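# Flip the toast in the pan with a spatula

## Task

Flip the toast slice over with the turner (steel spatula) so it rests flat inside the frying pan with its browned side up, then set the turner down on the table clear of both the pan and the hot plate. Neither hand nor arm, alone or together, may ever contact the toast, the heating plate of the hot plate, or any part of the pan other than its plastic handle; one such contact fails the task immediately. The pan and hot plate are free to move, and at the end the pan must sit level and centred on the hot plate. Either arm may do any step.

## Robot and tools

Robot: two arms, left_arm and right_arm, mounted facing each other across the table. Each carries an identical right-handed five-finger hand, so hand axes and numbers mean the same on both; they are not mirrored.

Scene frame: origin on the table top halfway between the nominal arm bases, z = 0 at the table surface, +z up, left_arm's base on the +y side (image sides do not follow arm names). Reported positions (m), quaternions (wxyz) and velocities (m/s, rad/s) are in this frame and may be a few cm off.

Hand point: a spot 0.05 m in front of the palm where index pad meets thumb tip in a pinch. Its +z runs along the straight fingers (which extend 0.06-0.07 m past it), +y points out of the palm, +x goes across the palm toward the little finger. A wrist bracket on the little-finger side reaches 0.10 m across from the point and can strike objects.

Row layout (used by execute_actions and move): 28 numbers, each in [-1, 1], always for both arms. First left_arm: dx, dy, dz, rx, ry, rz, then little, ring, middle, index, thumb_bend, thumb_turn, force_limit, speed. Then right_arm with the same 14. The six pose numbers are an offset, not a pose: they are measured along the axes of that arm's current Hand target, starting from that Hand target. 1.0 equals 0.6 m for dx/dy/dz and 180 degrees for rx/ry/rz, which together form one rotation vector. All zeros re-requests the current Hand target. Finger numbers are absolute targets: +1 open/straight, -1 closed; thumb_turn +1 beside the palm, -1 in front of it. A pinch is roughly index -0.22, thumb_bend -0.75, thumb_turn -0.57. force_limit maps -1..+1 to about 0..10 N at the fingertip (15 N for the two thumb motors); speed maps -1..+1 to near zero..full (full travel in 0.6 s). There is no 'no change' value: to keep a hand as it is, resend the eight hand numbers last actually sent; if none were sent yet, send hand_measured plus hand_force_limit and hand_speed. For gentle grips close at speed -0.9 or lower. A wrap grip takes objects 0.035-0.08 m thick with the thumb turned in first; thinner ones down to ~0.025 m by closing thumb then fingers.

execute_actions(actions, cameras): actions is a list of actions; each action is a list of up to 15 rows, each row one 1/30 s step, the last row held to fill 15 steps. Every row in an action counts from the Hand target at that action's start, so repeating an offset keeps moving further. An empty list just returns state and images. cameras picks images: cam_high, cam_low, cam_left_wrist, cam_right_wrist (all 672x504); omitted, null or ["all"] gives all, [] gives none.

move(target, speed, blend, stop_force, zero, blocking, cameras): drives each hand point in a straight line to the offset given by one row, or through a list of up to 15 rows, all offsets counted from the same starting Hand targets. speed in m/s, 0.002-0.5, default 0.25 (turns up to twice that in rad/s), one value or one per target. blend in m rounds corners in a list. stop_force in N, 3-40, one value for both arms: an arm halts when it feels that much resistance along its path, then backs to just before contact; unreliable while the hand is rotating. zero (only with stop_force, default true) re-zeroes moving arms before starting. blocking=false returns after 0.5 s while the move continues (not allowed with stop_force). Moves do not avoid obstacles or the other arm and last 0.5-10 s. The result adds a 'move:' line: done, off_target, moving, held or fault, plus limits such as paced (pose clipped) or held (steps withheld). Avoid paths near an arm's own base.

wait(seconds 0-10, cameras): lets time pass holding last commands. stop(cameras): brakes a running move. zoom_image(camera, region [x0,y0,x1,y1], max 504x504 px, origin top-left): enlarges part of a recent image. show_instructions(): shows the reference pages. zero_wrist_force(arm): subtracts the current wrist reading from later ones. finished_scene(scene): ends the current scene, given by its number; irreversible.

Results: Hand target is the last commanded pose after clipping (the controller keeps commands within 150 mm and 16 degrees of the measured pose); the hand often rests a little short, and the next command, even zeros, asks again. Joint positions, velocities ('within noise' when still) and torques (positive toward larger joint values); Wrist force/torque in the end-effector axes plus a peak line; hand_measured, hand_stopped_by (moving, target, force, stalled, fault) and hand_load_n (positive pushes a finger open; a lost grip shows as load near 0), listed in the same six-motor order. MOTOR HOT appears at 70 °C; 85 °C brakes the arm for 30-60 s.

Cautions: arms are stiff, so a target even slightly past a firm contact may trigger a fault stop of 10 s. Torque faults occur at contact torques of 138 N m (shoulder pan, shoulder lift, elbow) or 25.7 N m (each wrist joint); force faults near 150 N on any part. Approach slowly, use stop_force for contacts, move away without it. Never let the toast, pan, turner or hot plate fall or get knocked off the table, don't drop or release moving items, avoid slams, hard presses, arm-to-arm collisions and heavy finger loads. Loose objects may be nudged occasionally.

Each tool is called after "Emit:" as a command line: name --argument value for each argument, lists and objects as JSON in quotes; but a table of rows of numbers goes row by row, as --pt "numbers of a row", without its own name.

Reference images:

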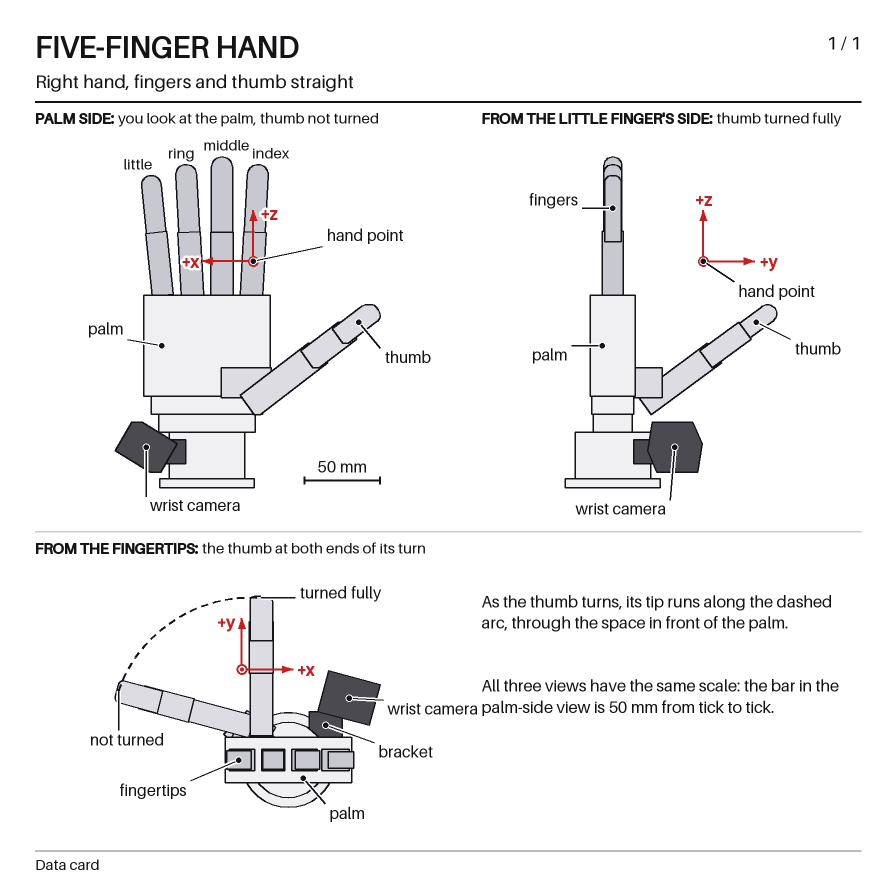

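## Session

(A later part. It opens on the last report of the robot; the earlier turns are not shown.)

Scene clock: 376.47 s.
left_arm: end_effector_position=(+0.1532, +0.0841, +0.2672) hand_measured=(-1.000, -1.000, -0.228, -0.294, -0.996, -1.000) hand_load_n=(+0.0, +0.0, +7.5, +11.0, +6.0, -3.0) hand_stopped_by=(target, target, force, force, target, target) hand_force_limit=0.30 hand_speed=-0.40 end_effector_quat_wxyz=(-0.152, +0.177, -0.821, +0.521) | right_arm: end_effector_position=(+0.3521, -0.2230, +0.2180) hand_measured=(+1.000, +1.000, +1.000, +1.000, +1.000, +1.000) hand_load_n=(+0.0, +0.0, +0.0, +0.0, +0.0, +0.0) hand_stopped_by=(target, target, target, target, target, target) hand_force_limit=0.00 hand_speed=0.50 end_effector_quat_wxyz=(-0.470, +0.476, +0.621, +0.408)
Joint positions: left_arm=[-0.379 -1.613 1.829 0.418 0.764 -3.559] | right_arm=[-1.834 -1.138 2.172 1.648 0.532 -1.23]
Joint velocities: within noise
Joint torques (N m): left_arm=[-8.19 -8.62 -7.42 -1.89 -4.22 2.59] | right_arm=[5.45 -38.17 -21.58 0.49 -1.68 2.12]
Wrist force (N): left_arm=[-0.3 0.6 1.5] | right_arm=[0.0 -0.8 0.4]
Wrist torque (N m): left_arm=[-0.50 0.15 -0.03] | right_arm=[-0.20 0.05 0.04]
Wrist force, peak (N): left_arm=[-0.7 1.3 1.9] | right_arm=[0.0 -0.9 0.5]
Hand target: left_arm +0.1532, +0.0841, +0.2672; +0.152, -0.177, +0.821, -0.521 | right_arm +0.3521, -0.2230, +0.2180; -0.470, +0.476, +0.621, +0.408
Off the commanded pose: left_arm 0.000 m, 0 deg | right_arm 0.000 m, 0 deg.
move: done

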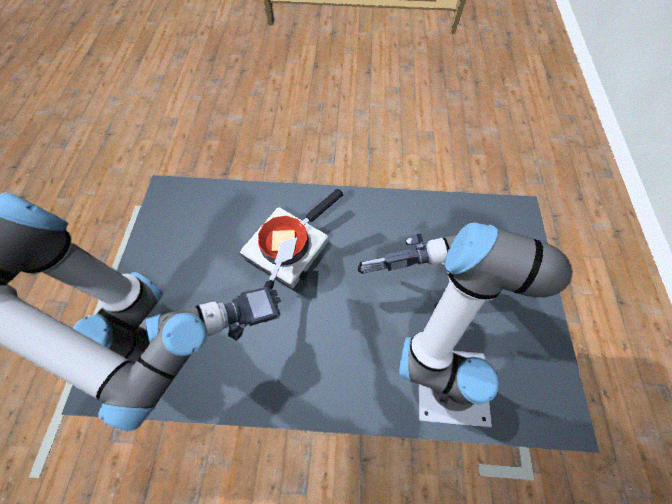

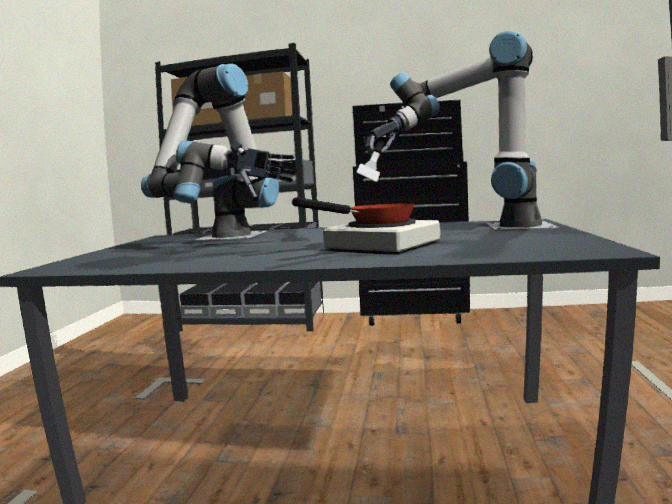

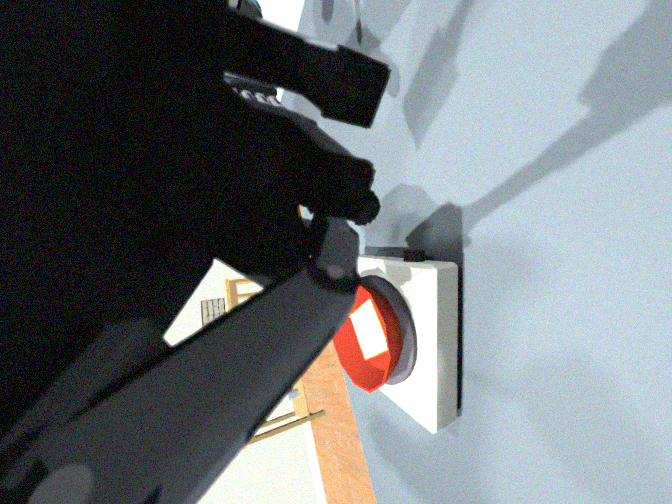

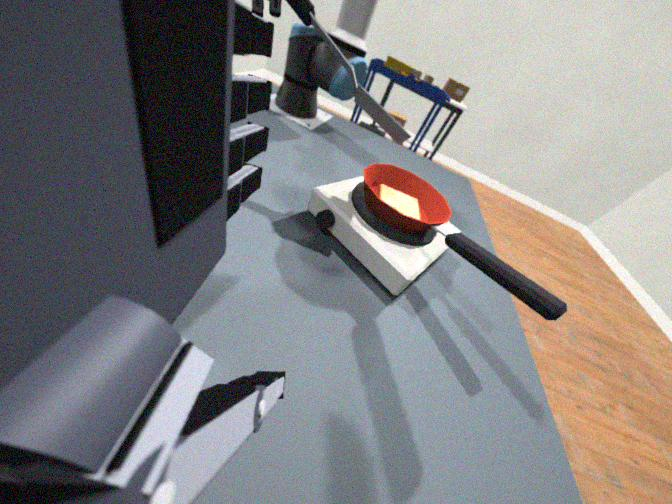

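Emit:
move --target '[0.1267,0.1597,0.1822,0.0981,0.2382,0.0101,-1,-1,-1,-1,-1,-1,0.3,-0.4,0,0,0,0,0,0,1,1,1,1,1,1,0,0.5]' --speed 0.15

Emit:
zoom_image --camera "cam_high" --region '[240, 220, 400, 360]'

Emit:
zoom_image --camera "cam_low" --region '[260, 90, 460, 270]'

Scene clock: 435.70 s.
left_arm: end_effector_position=(+0.1203, +0.0001, +0.1302) hand_measured=(-1.000, -1.000, -0.228, -0.294, -0.996, -1.000) hand_load_n=(+0.0, +0.0, +7.5, +10.5, +6.0, -3.5) hand_stopped_by=(target, target, force, force, target, target) hand_force_limit=0.30 hand_speed=-0.40 end_effector_quat_wxyz=(-0.124, +0.063, +0.734, -0.664) | right_arm: end_effector_position=(+0.3521, -0.2230, +0.2180) hand_measured=(+1.000, +1.000, +1.000, +1.000, +1.000, +1.000) hand_load_n=(+0.0, +0.0, +0.0, +0.0, +0.0, +0.0) hand_stopped_by=(target, target, target, target, target, target) hand_force_limit=0.00 hand_speed=0.50 end_effector_quat_wxyz=(-0.470, +0.476, +0.621, +0.408)
Joint positions: left_arm=[0.042 -1.421 2.176 -0.665 1.843 -3.217] | right_arm=[-1.834 -1.138 2.172 1.648 0.532 -1.23]
Joint velocities: within noise
Joint torques (N m): left_arm=[7.95 -14.11 -31.55 -4.5 2.98 -2.87] | right_arm=[5.79 -37.28 -21.1 0.51 -1.52 2.18]
Wrist force (N): left_arm=[-0.1 0.8 1.6] | right_arm=[-0.1 -0.6 0.4]
Wrist torque (N m): left_arm=[-0.65 0.05 0.06] | right_arm=[-0.16 0.05 0.05]
Wrist force, peak (N): left_arm=[-0.5 1.4 2.0] | right_arm=[0.1 -0.9 0.7]
Hand target: left_arm +0.1203, +0.0000, +0.1302; -0.124, +0.063, +0.734, -0.664 | right_arm +0.3521, -0.2230, +0.2180; -0.470, +0.476, +0.621, +0.408
Off the commanded pose: left_arm 0.000 m, 0 deg | right_arm 0.000 m, 0 deg.
move: done

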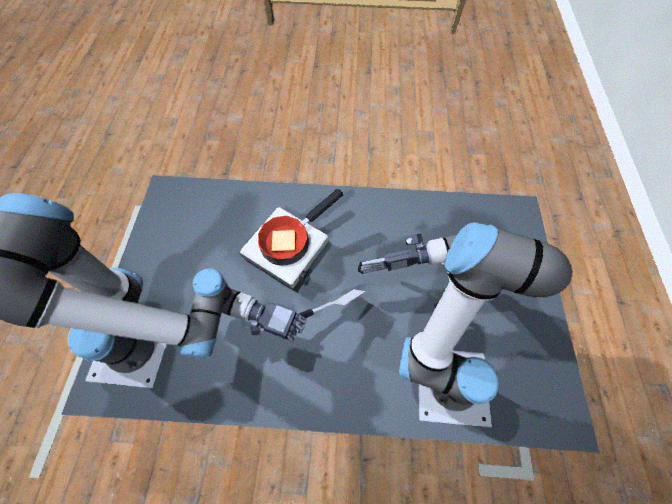

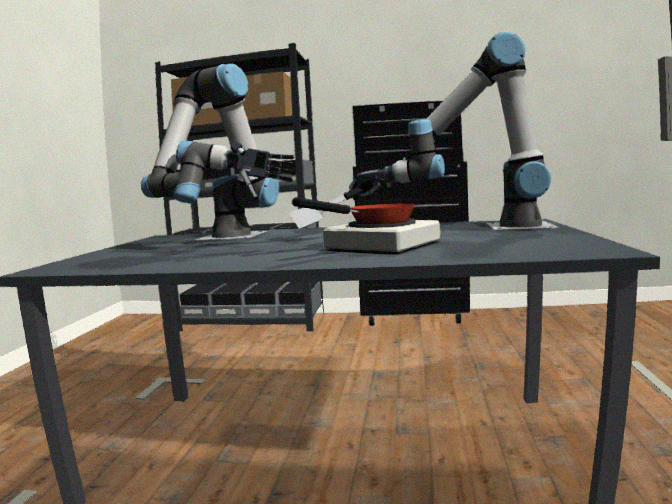

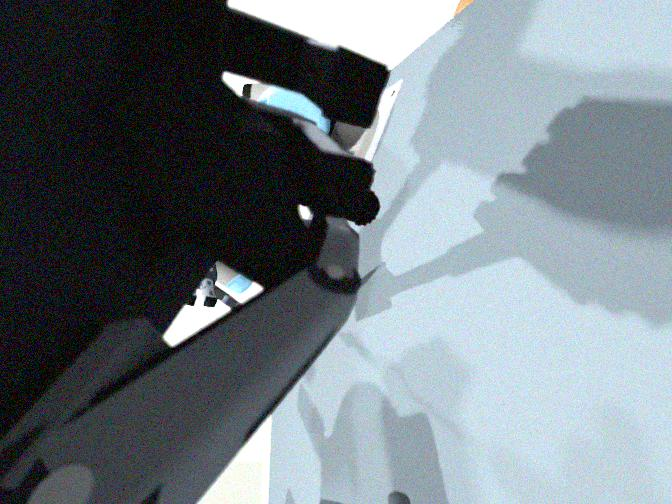

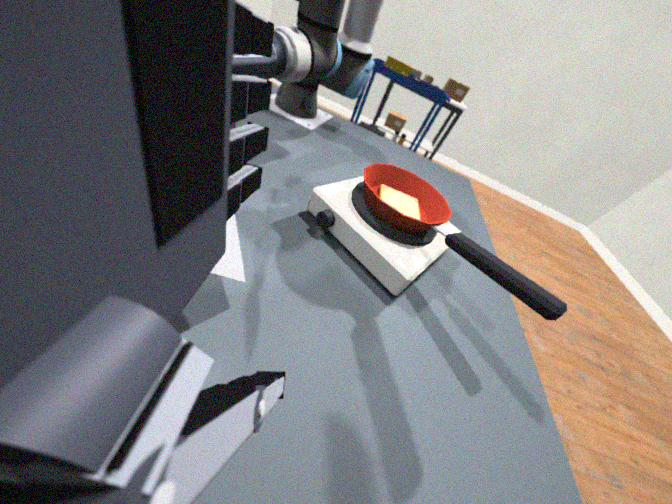

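Scaled by 3.150.

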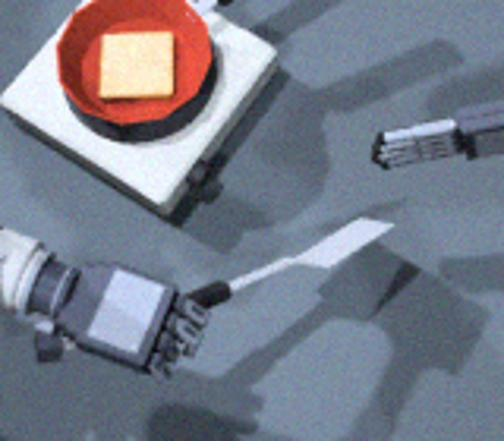

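Scaled by 2.520.

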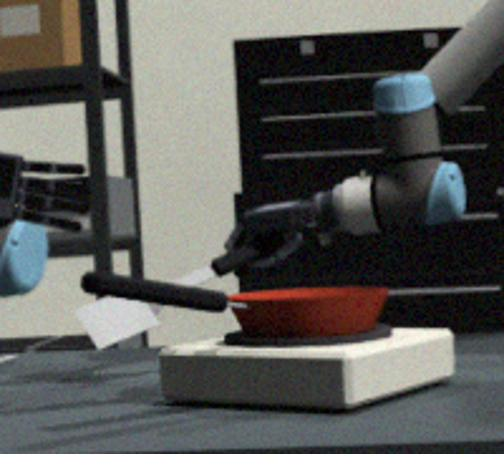

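Emit:
move --target '[0.012,0.142,0.012,0,0,0,-1,-1,-1,-1,-1,-1,0.3,-0.4,0,0,0,0,0,0,1,1,1,1,1,1,0,0.5]' --speed 0.06 --stop_force 4 --cameras '["cam_high"]'

Emit:
zoom_image --camera "cam_high" --region '[240, 260, 400, 380]'

Scene clock: 442.67 s.
left_arm: end_effector_position=(+0.1053, +0.0043, +0.0458) hand_measured=(-1.000, -1.000, -0.228, -0.294, -0.996, -1.000) hand_load_n=(+0.0, +0.0, +7.5, +10.5, +5.5, -2.5) hand_stopped_by=(target, target, force, force, target, target) hand_force_limit=0.30 hand_speed=-0.40 end_effector_quat_wxyz=(-0.124, +0.063, +0.734, -0.664) | right_arm: end_effector_position=(+0.3521, -0.2230, +0.2180) hand_measured=(+1.000, +1.000, +1.000, +1.000, +1.000, +1.000) hand_load_n=(+0.0, +0.0, +0.0, +0.0, +0.0, +0.0) hand_stopped_by=(target, target, target, target, target, target) hand_force_limit=0.00 hand_speed=0.50 end_effector_quat_wxyz=(-0.470, +0.476, +0.621, +0.408)
Joint positions: left_arm=[-0.004 -1.245 2.272 -0.938 1.798 -3.221] | right_arm=[-1.834 -1.138 2.172 1.648 0.532 -1.23]
Joint velocities: within noise
Joint torques (N m): left_arm=[-7.63 -16.35 -0.3 -4.04 -2.83 -2.79] | right_arm=[5.8 -36.76 -21.18 0.63 -1.51 2.16]
Wrist force (N): left_arm=[0.0 0.1 1.2] | right_arm=[0.0 -0.7 0.2]
Wrist torque (N m): left_arm=[-0.47 0.07 0.24] | right_arm=[-0.17 0.05 0.06]
Wrist force, peak (N): left_arm=[0.1 0.5 2.3] | right_arm=[-0.1 -0.9 0.6]
Hand target: left_arm +0.1053, +0.0043, +0.0458; -0.124, +0.063, +0.734, -0.664 | right_arm +0.3521, -0.2230, +0.2180; -0.470, +0.476, +0.621, +0.408
Off the commanded pose: left_arm 0.000 m, 0 deg | right_arm 0.000 m, 0 deg.
move: done
Images, in order (width x height): cam_high 672x504.

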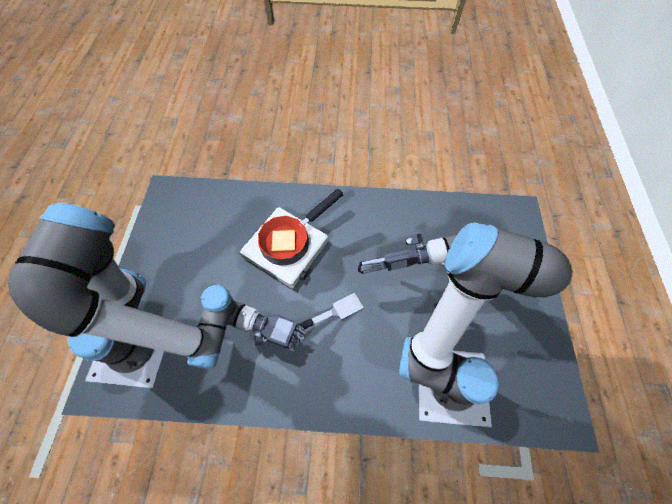

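Scaled by 3.150.

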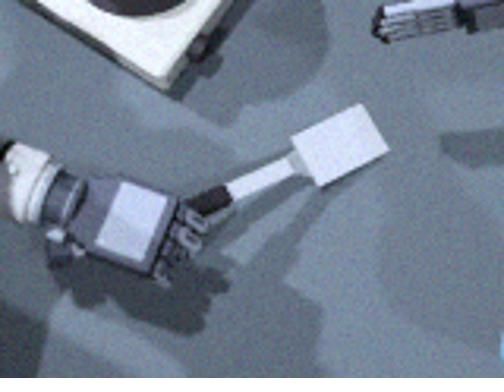

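Emit:
move --target '[0,-0.135,-0.012,0,0,0,-1,-1,-1,-1,-1,-1,0.3,-0.4,0,0,0,0,0,0,1,1,1,1,1,1,0,0.5]' --speed 0.06

Emit:
zoom_image --camera "cam_high" --region '[240, 260, 400, 380]'

Emit:
zoom_image --camera "cam_low" --region '[260, 90, 460, 270]'

Scene clock: 458.53 s.
left_arm: end_effector_position=(+0.1131, +0.0023, +0.1267) hand_measured=(-1.000, -1.000, -0.228, -0.294, -0.996, -1.000) hand_load_n=(+0.0, +0.0, +7.5, +10.5, +5.5, -3.0) hand_stopped_by=(target, target, force, force, target, target) hand_force_limit=0.30 hand_speed=-0.40 end_effector_quat_wxyz=(-0.124, +0.063, +0.734, -0.664) | right_arm: end_effector_position=(+0.3521, -0.2230, +0.2180) hand_measured=(+1.000, +1.000, +1.000, +1.000, +1.000, +1.000) hand_load_n=(+0.0, +0.0, +0.0, +0.0, +0.0, +0.0) hand_stopped_by=(target, target, target, target, target, target) hand_force_limit=0.00 hand_speed=0.50 end_effector_quat_wxyz=(-0.470, +0.476, +0.621, +0.408)
Joint positions: left_arm=[0.02 -1.425 2.193 -0.679 1.821 -3.219] | right_arm=[-1.834 -1.138 2.172 1.648 0.532 -1.23]
Joint velocities: within noise
Joint torques (N m): left_arm=[8.51 -28.95 -31.08 1.03 2.78 2.4] | right_arm=[5.45 -36.83 -21.2 0.79 -1.37 2.26]
Wrist force (N): left_arm=[-0.2 0.3 1.6] | right_arm=[0.1 -0.9 0.3]
Wrist torque (N m): left_arm=[-0.49 0.06 0.20] | right_arm=[-0.20 0.03 0.05]
Wrist force, peak (N): left_arm=[-0.2 -0.1 2.1] | right_arm=[0.1 -0.9 0.6]
Hand target: left_arm +0.1131, +0.0023, +0.1268; -0.124, +0.063, +0.734, -0.664 | right_arm +0.3521, -0.2230, +0.2180; -0.470, +0.476, +0.621, +0.408
Off the commanded pose: left_arm 0.000 m, 0 deg | right_arm 0.000 m, 0 deg.
move: done

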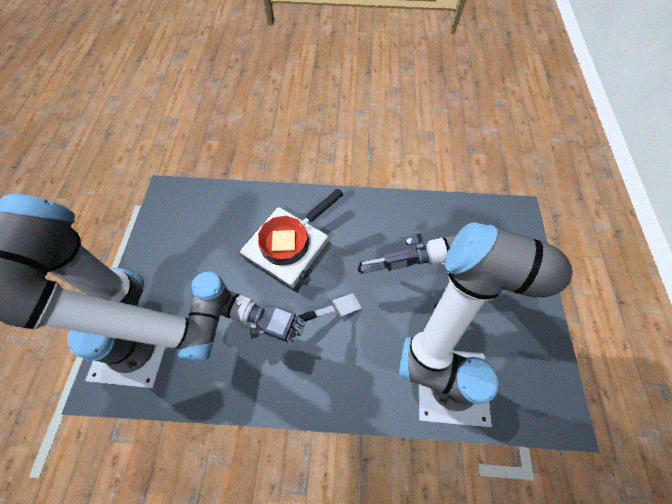

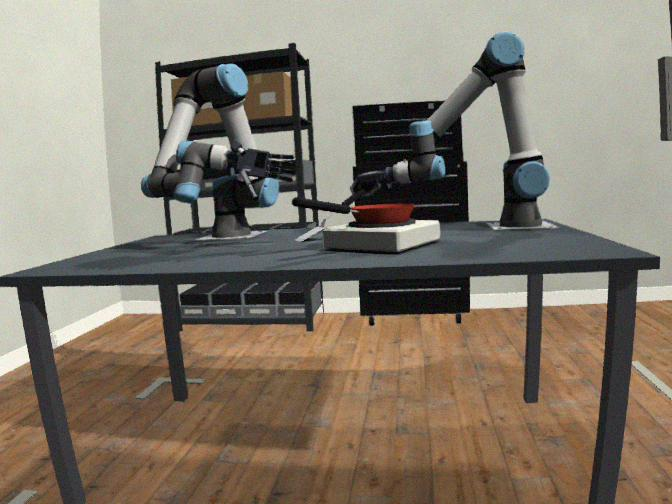

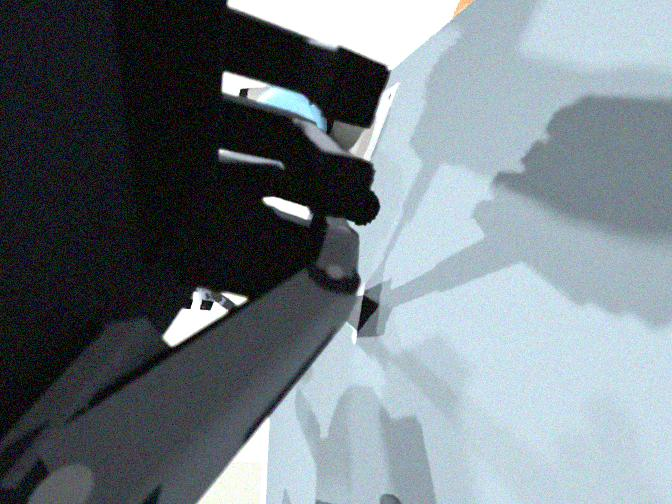

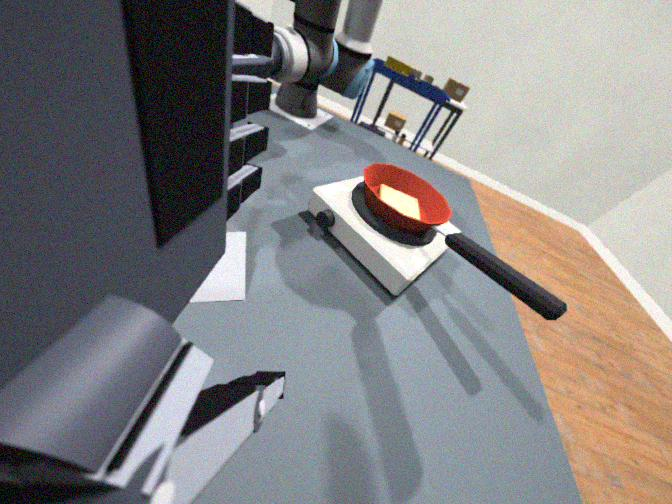

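Scaled by 3.150.

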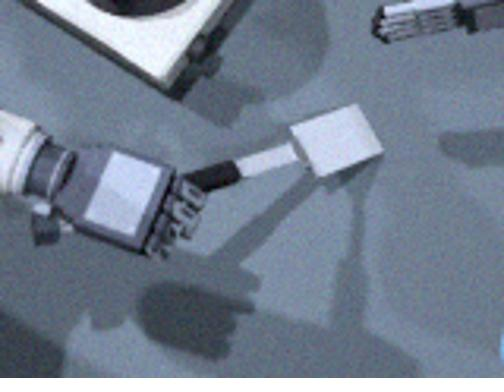

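Scaled by 2.520.

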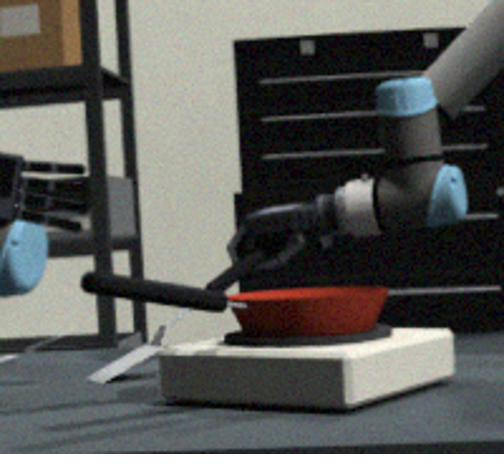

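Emit:
move --target '[0,0.135,0.012,0,0,0,-1,-1,-1,-1,-1,-1,0.3,-0.4,0,0,0,0,0,0,1,1,1,1,1,1,0,0.5]' --speed 0.06 --stop_force 4 --cameras '[]'

Emit:
move --target '[0,0.01,0.001,0,0,0,-0.4,-0.4,-0.1,-0.1,-0.5,-1,0.3,-0.6,0,0,0,0,0,0,1,1,1,1,1,1,0,0.5]' --speed 0.03 --stop_force 4 --cameras '["cam_high","cam_left_wrist"]'

Emit:
zoom_image --camera "cam_high" --region '[240, 260, 400, 380]'

Scene clock: 466.97 s.
left_arm: end_effector_position=(+0.1053, +0.0043, +0.0458) hand_measured=(-1.000, -1.000, -0.228, -0.294, -0.996, -1.000) hand_load_n=(+0.0, +0.0, +7.5, +10.5, +5.5, -3.0) hand_stopped_by=(target, target, force, force, target, target) hand_force_limit=0.30 hand_speed=-0.40 end_effector_quat_wxyz=(-0.124, +0.063, +0.734, -0.664) | right_arm: end_effector_position=(+0.3521, -0.2230, +0.2180) hand_measured=(+1.000, +1.000, +1.000, +1.000, +1.000, +1.000) hand_load_n=(+0.5, +0.0, +0.0, +0.0, +0.0, +0.0) hand_stopped_by=(target, target, target, target, target, target) hand_force_limit=0.00 hand_speed=0.50 end_effector_quat_wxyz=(-0.470, +0.476, +0.621, +0.408)
Joint positions: left_arm=[-0.004 -1.245 2.272 -0.938 1.798 -3.221] | right_arm=[-1.834 -1.138 2.172 1.648 0.532 -1.23]
Joint velocities: within noise
Joint torques (N m): left_arm=[-5.62 -15.42 1.03 -3.95 -2.8 -2.84] | right_arm=[5.53 -35.93 -20.87 0.8 -1.24 2.29]
Wrist force (N): left_arm=[0.1 -0.1 1.1] | right_arm=[0.0 -0.5 0.4]
Wrist torque (N m): left_arm=[-0.50 0.06 0.24] | right_arm=[-0.15 0.04 0.05]
Wrist force, peak (N): left_arm=[-0.5 0.0 2.0] | right_arm=[0.0 -1.0 0.5]
Hand target: left_arm +0.1053, +0.0043, +0.0458; -0.124, +0.063, +0.734, -0.664 | right_arm +0.3521, -0.2230, +0.2180; -0.470, +0.476, +0.621, +0.408
Off the commanded pose: left_arm 0.000 m, 0 deg | right_arm 0.000 m, 0 deg.
move: done
No camera images: "cameras" was empty.

Scene clock: 468.43 s.
left_arm: end_effector_position=(+0.1047, +0.0044, +0.0398) hand_measured=(-0.400, -0.400, -0.100, -0.100, -0.500, -1.000) hand_load_n=(-0.5, +0.0, +0.0, +0.0, +0.5, +0.5) hand_stopped_by=(target, target, target, target, target, target) hand_force_limit=0.30 hand_speed=-0.60 end_effector_quat_wxyz=(-0.124, +0.063, +0.734, -0.664) | right_arm: end_effector_position=(+0.3521, -0.2230, +0.2180) hand_measured=(+1.000, +1.000, +1.000, +1.000, +1.000, +1.000) hand_load_n=(+0.0, -0.5, +0.0, +0.0, +0.0, +0.0) hand_stopped_by=(target, target, target, target, target, target) hand_force_limit=0.00 hand_speed=0.50 end_effector_quat_wxyz=(-0.470, +0.476, +0.621, +0.408)
Joint positions: left_arm=[-0.005 -1.23 2.276 -0.958 1.796 -3.221] | right_arm=[-1.834 -1.138 2.172 1.648 0.532 -1.23]
Joint velocities: within noise
Joint torques (N m): left_arm=[-8.19 -16.85 0.04 -3.8 -2.71 -2.87] | right_arm=[5.31 -36.12 -20.87 0.87 -1.25 2.29]
Wrist force (N): left_arm=[-0.4 0.0 1.8] | right_arm=[0.2 -0.6 0.2]
Wrist torque (N m): left_arm=[-0.52 0.07 0.23] | right_arm=[-0.16 0.02 0.06]
Wrist force, peak (N): left_arm=[-0.4 0.0 1.8] | right_arm=[0.0 -0.8 0.5]
Hand target: left_arm +0.1047, +0.0044, +0.0398; -0.124, +0.063, +0.734, -0.664 | right_arm +0.3521, -0.2230, +0.2180; -0.470, +0.476, +0.621, +0.408
Off the commanded pose: left_arm 0.000 m, 0 deg | right_arm 0.000 m, 0 deg.
move: done
Images, in order (width x height): cam_high 672x504, cam_left_wrist 672x504.

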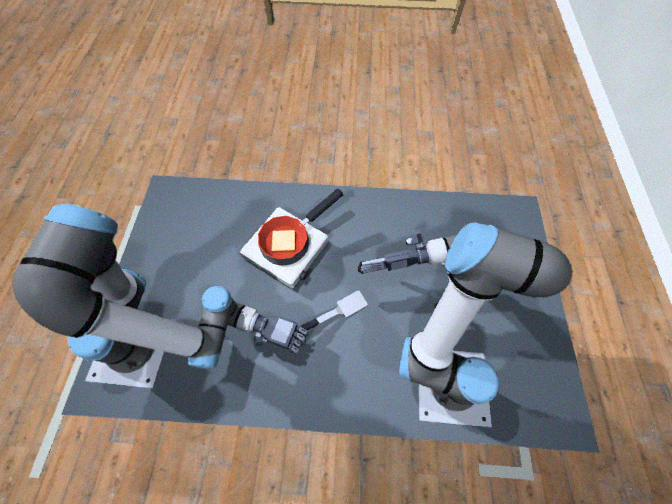

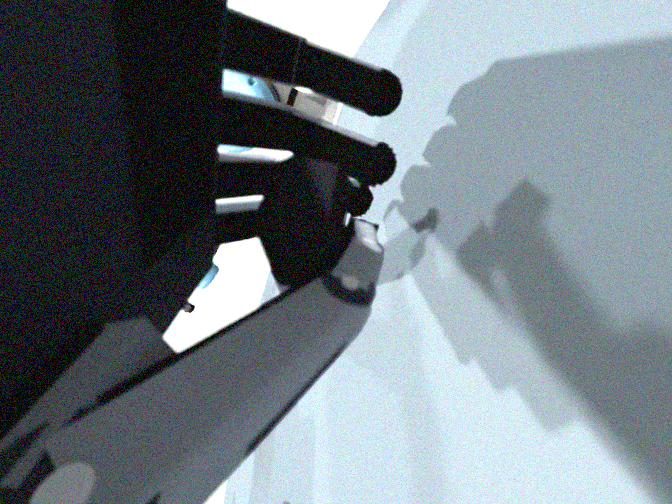

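Scaled by 3.150.

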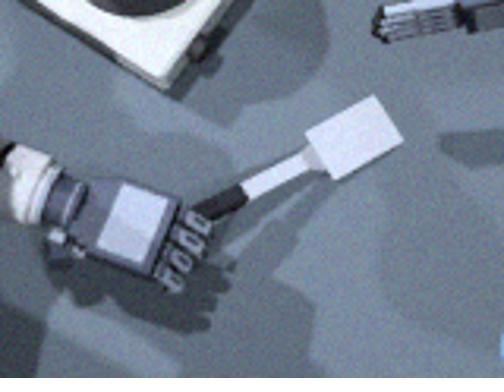

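Emit:
move --target '[0,0.015,0.001,0,0,0,0.2,0.2,0.3,0.3,-0.2,-1,0.3,-0.6,0,0,0,0,0,0,1,1,1,1,1,1,0,0.5]' --speed 0.03 --stop_force 4 --cameras '[]'

Emit:
move --pt "0 -0.030 -0.05 0 0 0 1 1 1 1 0.6 -1 0.3 -0.5 0 0 0 0 0 0 1 1 1 1 1 1 0 0.5" --pt "0 -0.030 -0.14 0 0 0 1 1 1 1 0.6 -1 0.3 -0.5 0 0 0 0 0 0 1 1 1 1 1 1 0 0.5" --pt "0 -0.3 -0.15 0 0 0 1 1 1 1 0.6 -1 0.3 -0.5 0 0 0 0 0 0 1 1 1 1 1 1 0 0.5" --speed '[0.03,0.06,0.15]'

Emit:
zoom_image --camera "cam_high" --region '[240, 260, 400, 380]'

Scene clock: 473.67 s.
left_arm: end_effector_position=(+0.1039, +0.0048, +0.0309) hand_measured=(+0.200, +0.200, +0.300, +0.300, -0.200, -1.000) hand_load_n=(+0.0, +0.0, +0.0, +0.0, +0.5, +0.0) hand_stopped_by=(target, target, target, target, target, target) hand_force_limit=0.30 hand_speed=-0.60 end_effector_quat_wxyz=(-0.124, +0.063, +0.734, -0.664) | right_arm: end_effector_position=(+0.3521, -0.2230, +0.2180) hand_measured=(+1.000, +1.000, +1.000, +1.000, +1.000, +1.000) hand_load_n=(+0.0, +0.0, +0.0, +0.0, +0.0, +0.0) hand_stopped_by=(target, target, target, target, target, target) hand_force_limit=0.00 hand_speed=0.50 end_effector_quat_wxyz=(-0.470, +0.476, +0.621, +0.408)
Joint positions: left_arm=[-0.008 -1.207 2.282 -0.987 1.793 -3.222] | right_arm=[-1.834 -1.138 2.172 1.648 0.532 -1.23]
Joint velocities: within noise
Joint torques (N m): left_arm=[-7.46 -18.11 1.77 -3.85 -2.7 -2.83] | right_arm=[5.75 -35.87 -21.16 0.8 -1.14 2.4]
Wrist force (N): left_arm=[0.1 -0.1 1.3] | right_arm=[0.0 -0.8 0.4]
Wrist torque (N m): left_arm=[-0.52 0.03 0.23] | right_arm=[-0.20 0.05 0.04]
Wrist force, peak (N): left_arm=[-0.7 0.0 1.9] | right_arm=[-0.2 -0.9 0.5]
Hand target: left_arm +0.1039, +0.0048, +0.0309; -0.124, +0.063, +0.734, -0.664 | right_arm +0.3521, -0.2230, +0.2180; -0.470, +0.476, +0.621, +0.408
Off the commanded pose: left_arm 0.000 m, 0 deg | right_arm 0.000 m, 0 deg.
move: done
No camera images: "cameras" was empty.

Scene clock: 478.10 s.
left_arm: end_effector_position=(+0.1409, +0.0715, +0.2170) hand_measured=(+1.000, +1.000, +1.000, +1.000, +0.600, -1.000) hand_load_n=(+0.0, +0.0, +0.0, +0.0, +0.0, +0.0) hand_stopped_by=(target, target, target, target, target, target) hand_force_limit=0.30 hand_speed=-0.50 end_effector_quat_wxyz=(-0.124, +0.063, +0.734, -0.664) | right_arm: end_effector_position=(+0.3521, -0.2230, +0.2180) hand_measured=(+1.000, +1.000, +1.000, +1.000, +1.000, +1.000) hand_load_n=(+0.0, +0.0, +0.0, +0.0, +0.0, +0.0) hand_stopped_by=(target, target, target, target, target, target) hand_force_limit=0.00 hand_speed=0.50 end_effector_quat_wxyz=(-0.470, +0.476, +0.621, +0.408)
Joint positions: left_arm=[0.118 -1.709 2.193 -0.393 1.918 -3.21] | right_arm=[-1.834 -1.138 2.172 1.648 0.532 -1.23]
Joint velocities: within noise
Joint torques (N m): left_arm=[8.69 -19.03 -33.54 1.33 2.93 2.32] | right_arm=[5.6 -35.4 -21.18 0.97 -1.1 2.29]
Wrist force (N): left_arm=[-0.1 -0.7 1.4] | right_arm=[0.0 -0.7 0.3]
Wrist torque (N m): left_arm=[-0.55 0.06 0.19] | right_arm=[-0.18 0.04 0.05]
Wrist force, peak (N): left_arm=[0.0 -1.2 1.8] | right_arm=[-0.1 -1.0 0.3]
Hand target: left_arm +0.1409, +0.0715, +0.2171; -0.124, +0.063, +0.734, -0.664 | right_arm +0.3521, -0.2230, +0.2180; -0.470, +0.476, +0.621, +0.408
Off the commanded pose: left_arm 0.000 m, 0 deg | right_arm 0.000 m, 0 deg.
move: done

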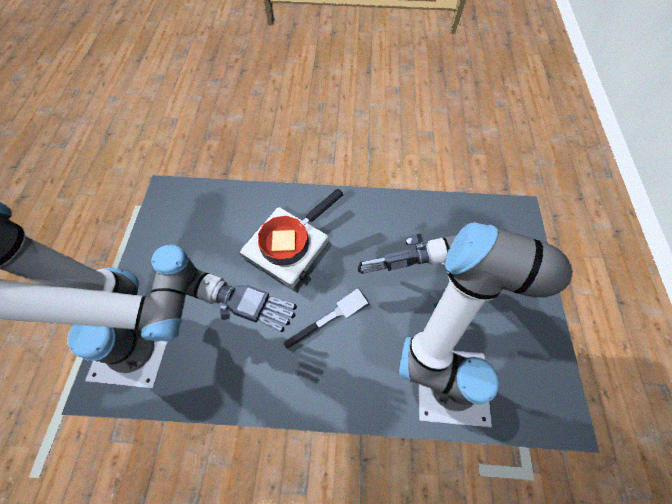

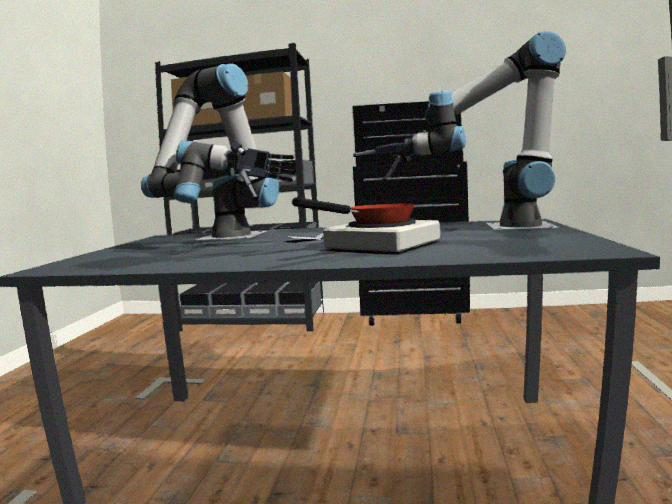

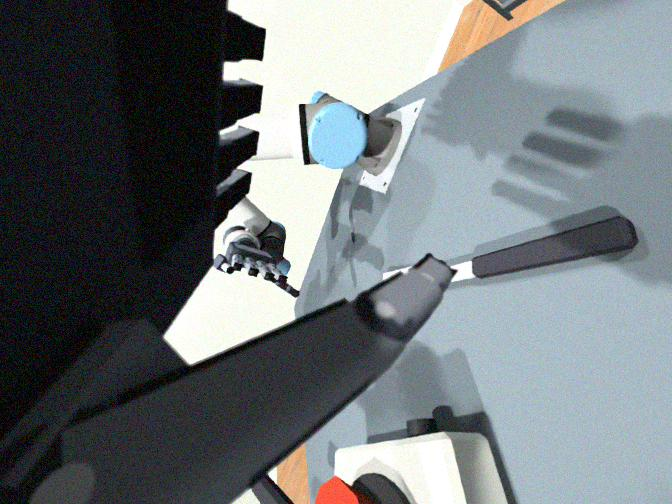

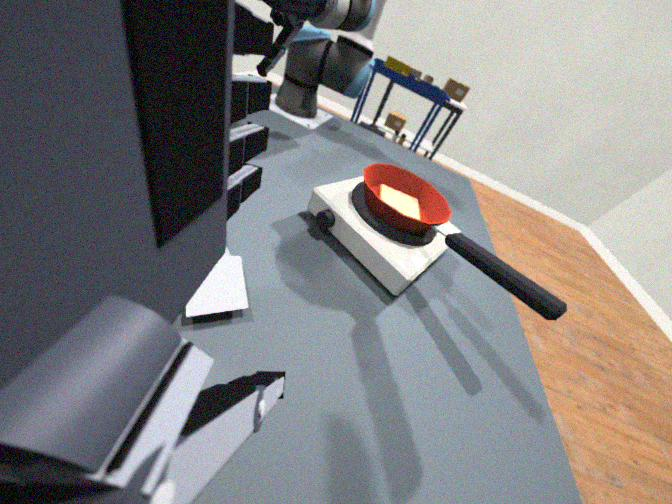

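Scaled by 3.150.

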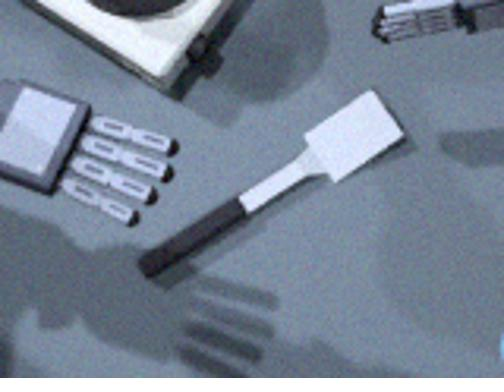

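Emit:
move --target '[0,0,0,0,0,0,1,1,1,1,0.6,-1,0.3,-0.5,-0.0756,-0.4255,0.0641,0.4358,-0.2439,-0.5164,-1,-1,-1,-1,-0.6,-1,0.3,0]' --speed 0.2

Emit:
zoom_image --camera "cam_high" --region '[240, 260, 440, 420]'

Scene clock: 522.97 s.
left_arm: end_effector_position=(+0.1409, +0.0715, +0.2171) hand_measured=(+1.000, +1.000, +1.000, +1.000, +0.600, -1.000) hand_load_n=(+0.0, +0.0, -0.5, +0.0, +0.0, +0.0) hand_stopped_by=(target, target, target, target, target, target) hand_force_limit=0.30 hand_speed=-0.50 end_effector_quat_wxyz=(-0.124, +0.063, +0.734, -0.664) | right_arm: end_effector_position=(+0.1005, -0.2502, +0.1497) hand_measured=(-1.000, -1.000, -1.000, -0.826, -0.178, -0.612) hand_load_n=(+0.0, +0.0, +0.5, +8.0, +10.0, +18.5) hand_stopped_by=(target, target, target, force, force, force) hand_force_limit=0.30 hand_speed=0.00 end_effector_quat_wxyz=(-0.006, -0.332, +0.943, -0.007)
Joint positions: left_arm=[0.118 -1.709 2.193 -0.393 1.918 -3.21] | right_arm=[-1.205 -1.7 2.189 1.094 1.584 -1.903]
Joint velocities: within noise
Joint torques (N m): left_arm=[9.29 -17.99 -32.44 1.14 2.99 2.46] | right_arm=[7.99 -22.83 -2.61 0.63 1.73 2.26]
Wrist force (N): left_arm=[0.0 -0.9 1.3] | right_arm=[0.2 -0.1 -0.4]
Wrist torque (N m): left_arm=[-0.57 0.04 0.20] | right_arm=[0.03 -0.04 0.02]
Wrist force, peak (N): left_arm=[-0.1 -0.9 1.8] | right_arm=[0.2 -1.1 0.4]
Hand target: left_arm +0.1409, +0.0715, +0.2171; -0.124, +0.063, +0.734, -0.664 | right_arm +0.1005, -0.2502, +0.1497; -0.006, -0.332, +0.943, -0.007
Off the commanded pose: left_arm 0.000 m, 0 deg | right_arm 0.000 m, 0 deg.
move: done

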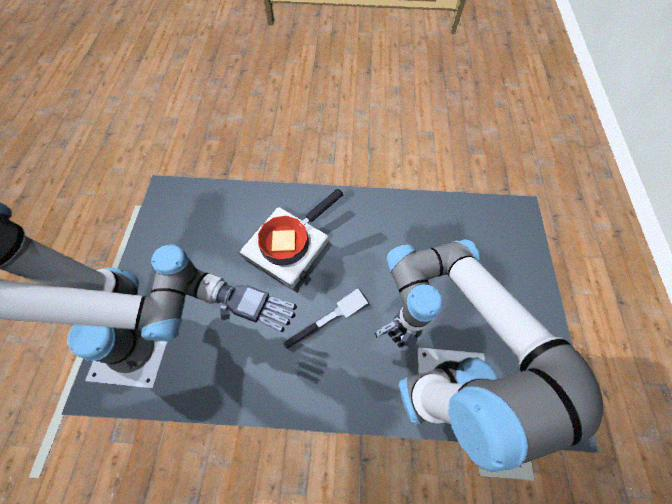

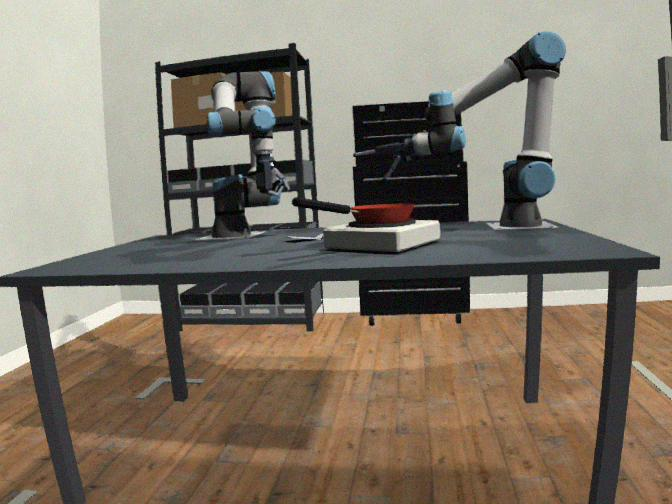

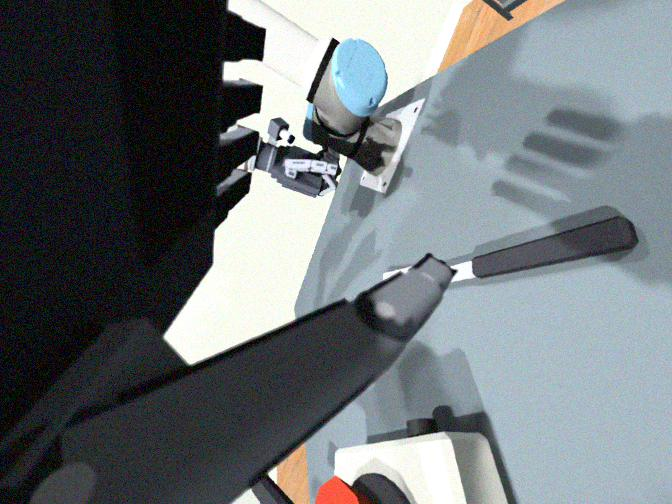

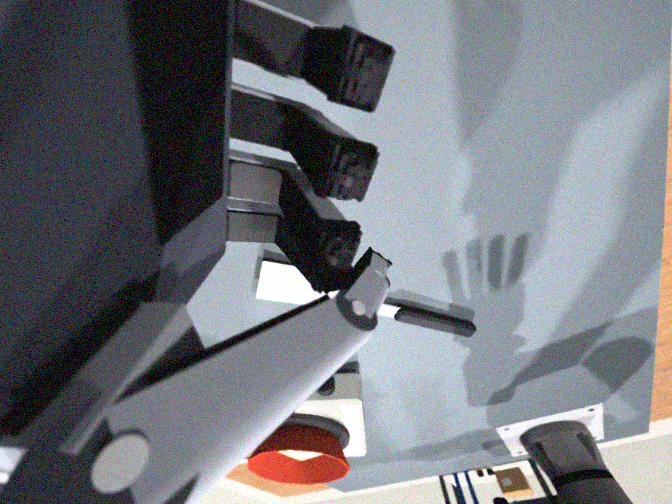

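Scaled by 2.520.

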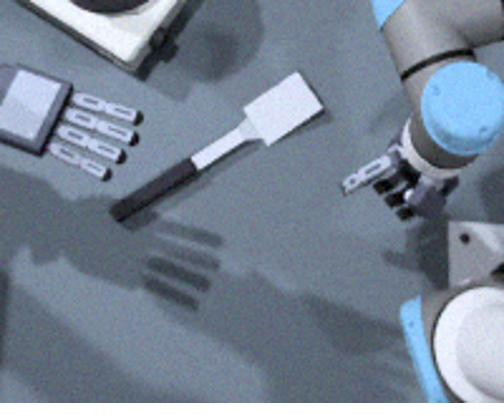

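Emit:
move --pt "0 0 0 0 0 0 1 1 1 1 0.6 -1 0.3 -0.5 -0.0683 0.004 0.2285 0 0 0 -1 -1 -1 -1 -0.6 -1 0.3 0" --pt "0 0 0 0 0 0 1 1 1 1 0.6 -1 0.3 -0.5 -0.3082 -0.003 0.2247 0 0 0 -1 -1 -1 -1 -0.6 -1 0.3 0" --speed '[0.1,0.05]' --stop_force 12

Emit:
zoom_image --camera "cam_high" --region '[240, 220, 440, 380]'

Scene clock: 539.30 s.
left_arm: end_effector_position=(+0.1409, +0.0715, +0.2171) hand_measured=(+1.000, +1.000, +1.000, +1.000, +0.600, -1.000) hand_load_n=(+0.0, +0.0, +0.0, +0.0, +0.0, +0.0) hand_stopped_by=(target, target, target, target, target, target) hand_force_limit=0.30 hand_speed=-0.50 end_effector_quat_wxyz=(-0.124, +0.063, +0.734, -0.664) | right_arm: end_effector_position=(+0.2448, -0.1380, +0.0120) hand_measured=(-1.000, -1.000, -1.000, -0.826, -0.178, -0.612) hand_load_n=(+0.0, +0.0, +0.0, +7.5, +10.0, +18.5) hand_stopped_by=(target, target, target, force, force, force) hand_force_limit=0.30 hand_speed=0.00 end_effector_quat_wxyz=(-0.006, -0.332, +0.943, -0.007)
Joint positions: left_arm=[0.118 -1.709 2.193 -0.393 1.918 -3.21] | right_arm=[-1.055 -1.062 1.828 0.819 1.582 -1.753]
Joint velocities: within noise
Joint torques (N m): left_arm=[10.11 -15.86 -32.61 1.23 2.82 2.24] | right_arm=[8.84 -21.88 -27.88 3.87 1.95 2.44]
Wrist force (N): left_arm=[-0.4 -0.6 1.2] | right_arm=[0.9 -0.2 -0.7]
Wrist torque (N m): left_arm=[-0.52 0.12 0.18] | right_arm=[0.04 -0.05 0.03]
Wrist force, peak (N): left_arm=[-0.4 -0.5 1.7] | right_arm=[0.9 -0.4 -0.9]
Hand target: left_arm +0.1409, +0.0715, +0.2171; -0.124, +0.063, +0.734, -0.664 | right_arm +0.2448, -0.1380, +0.0120; -0.006, -0.332, +0.943, -0.007
Off the commanded pose: left_arm 0.000 m, 0 deg | right_arm 0.000 m, 0 deg.
move: done

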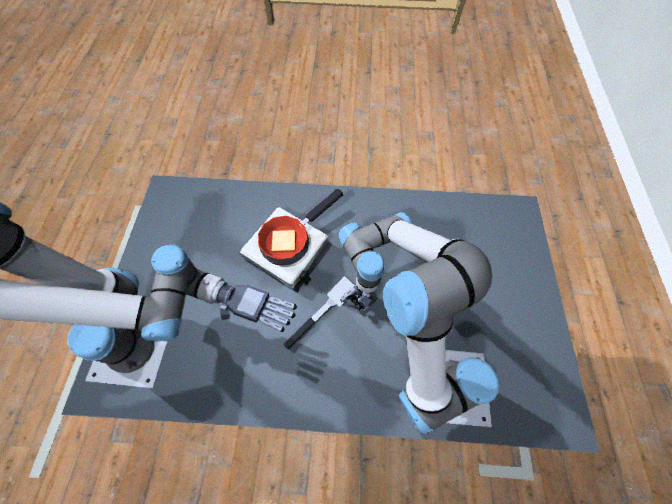

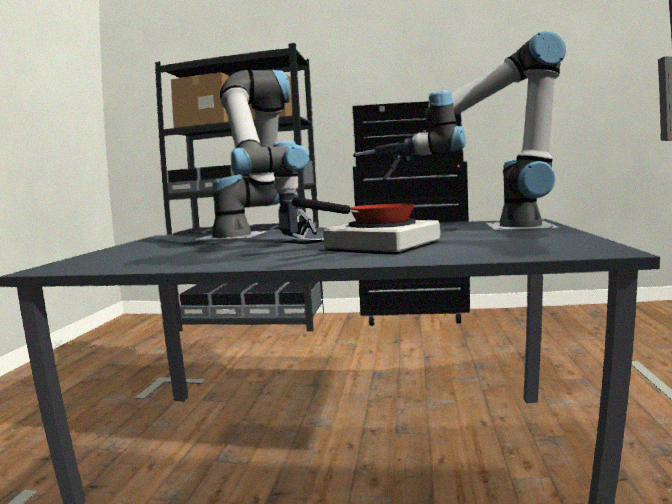

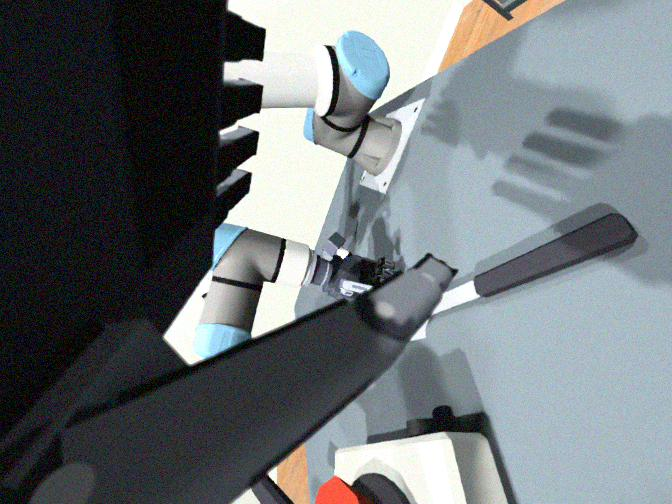

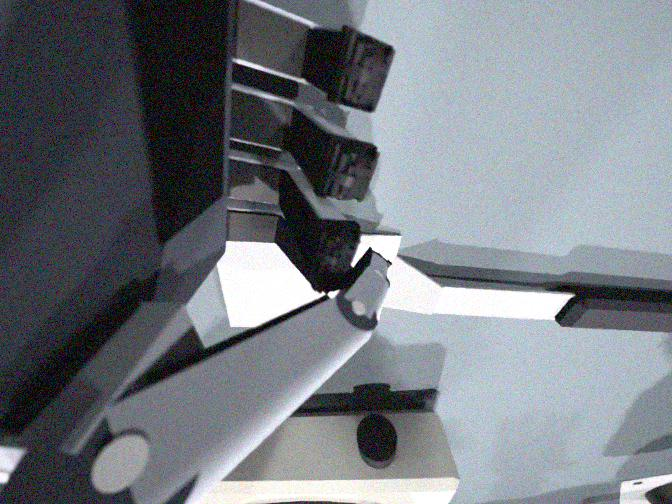

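Scaled by 2.520.

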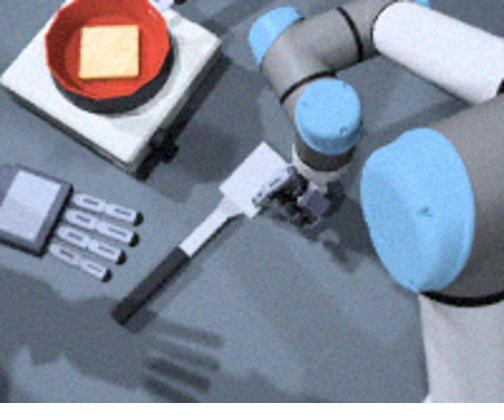

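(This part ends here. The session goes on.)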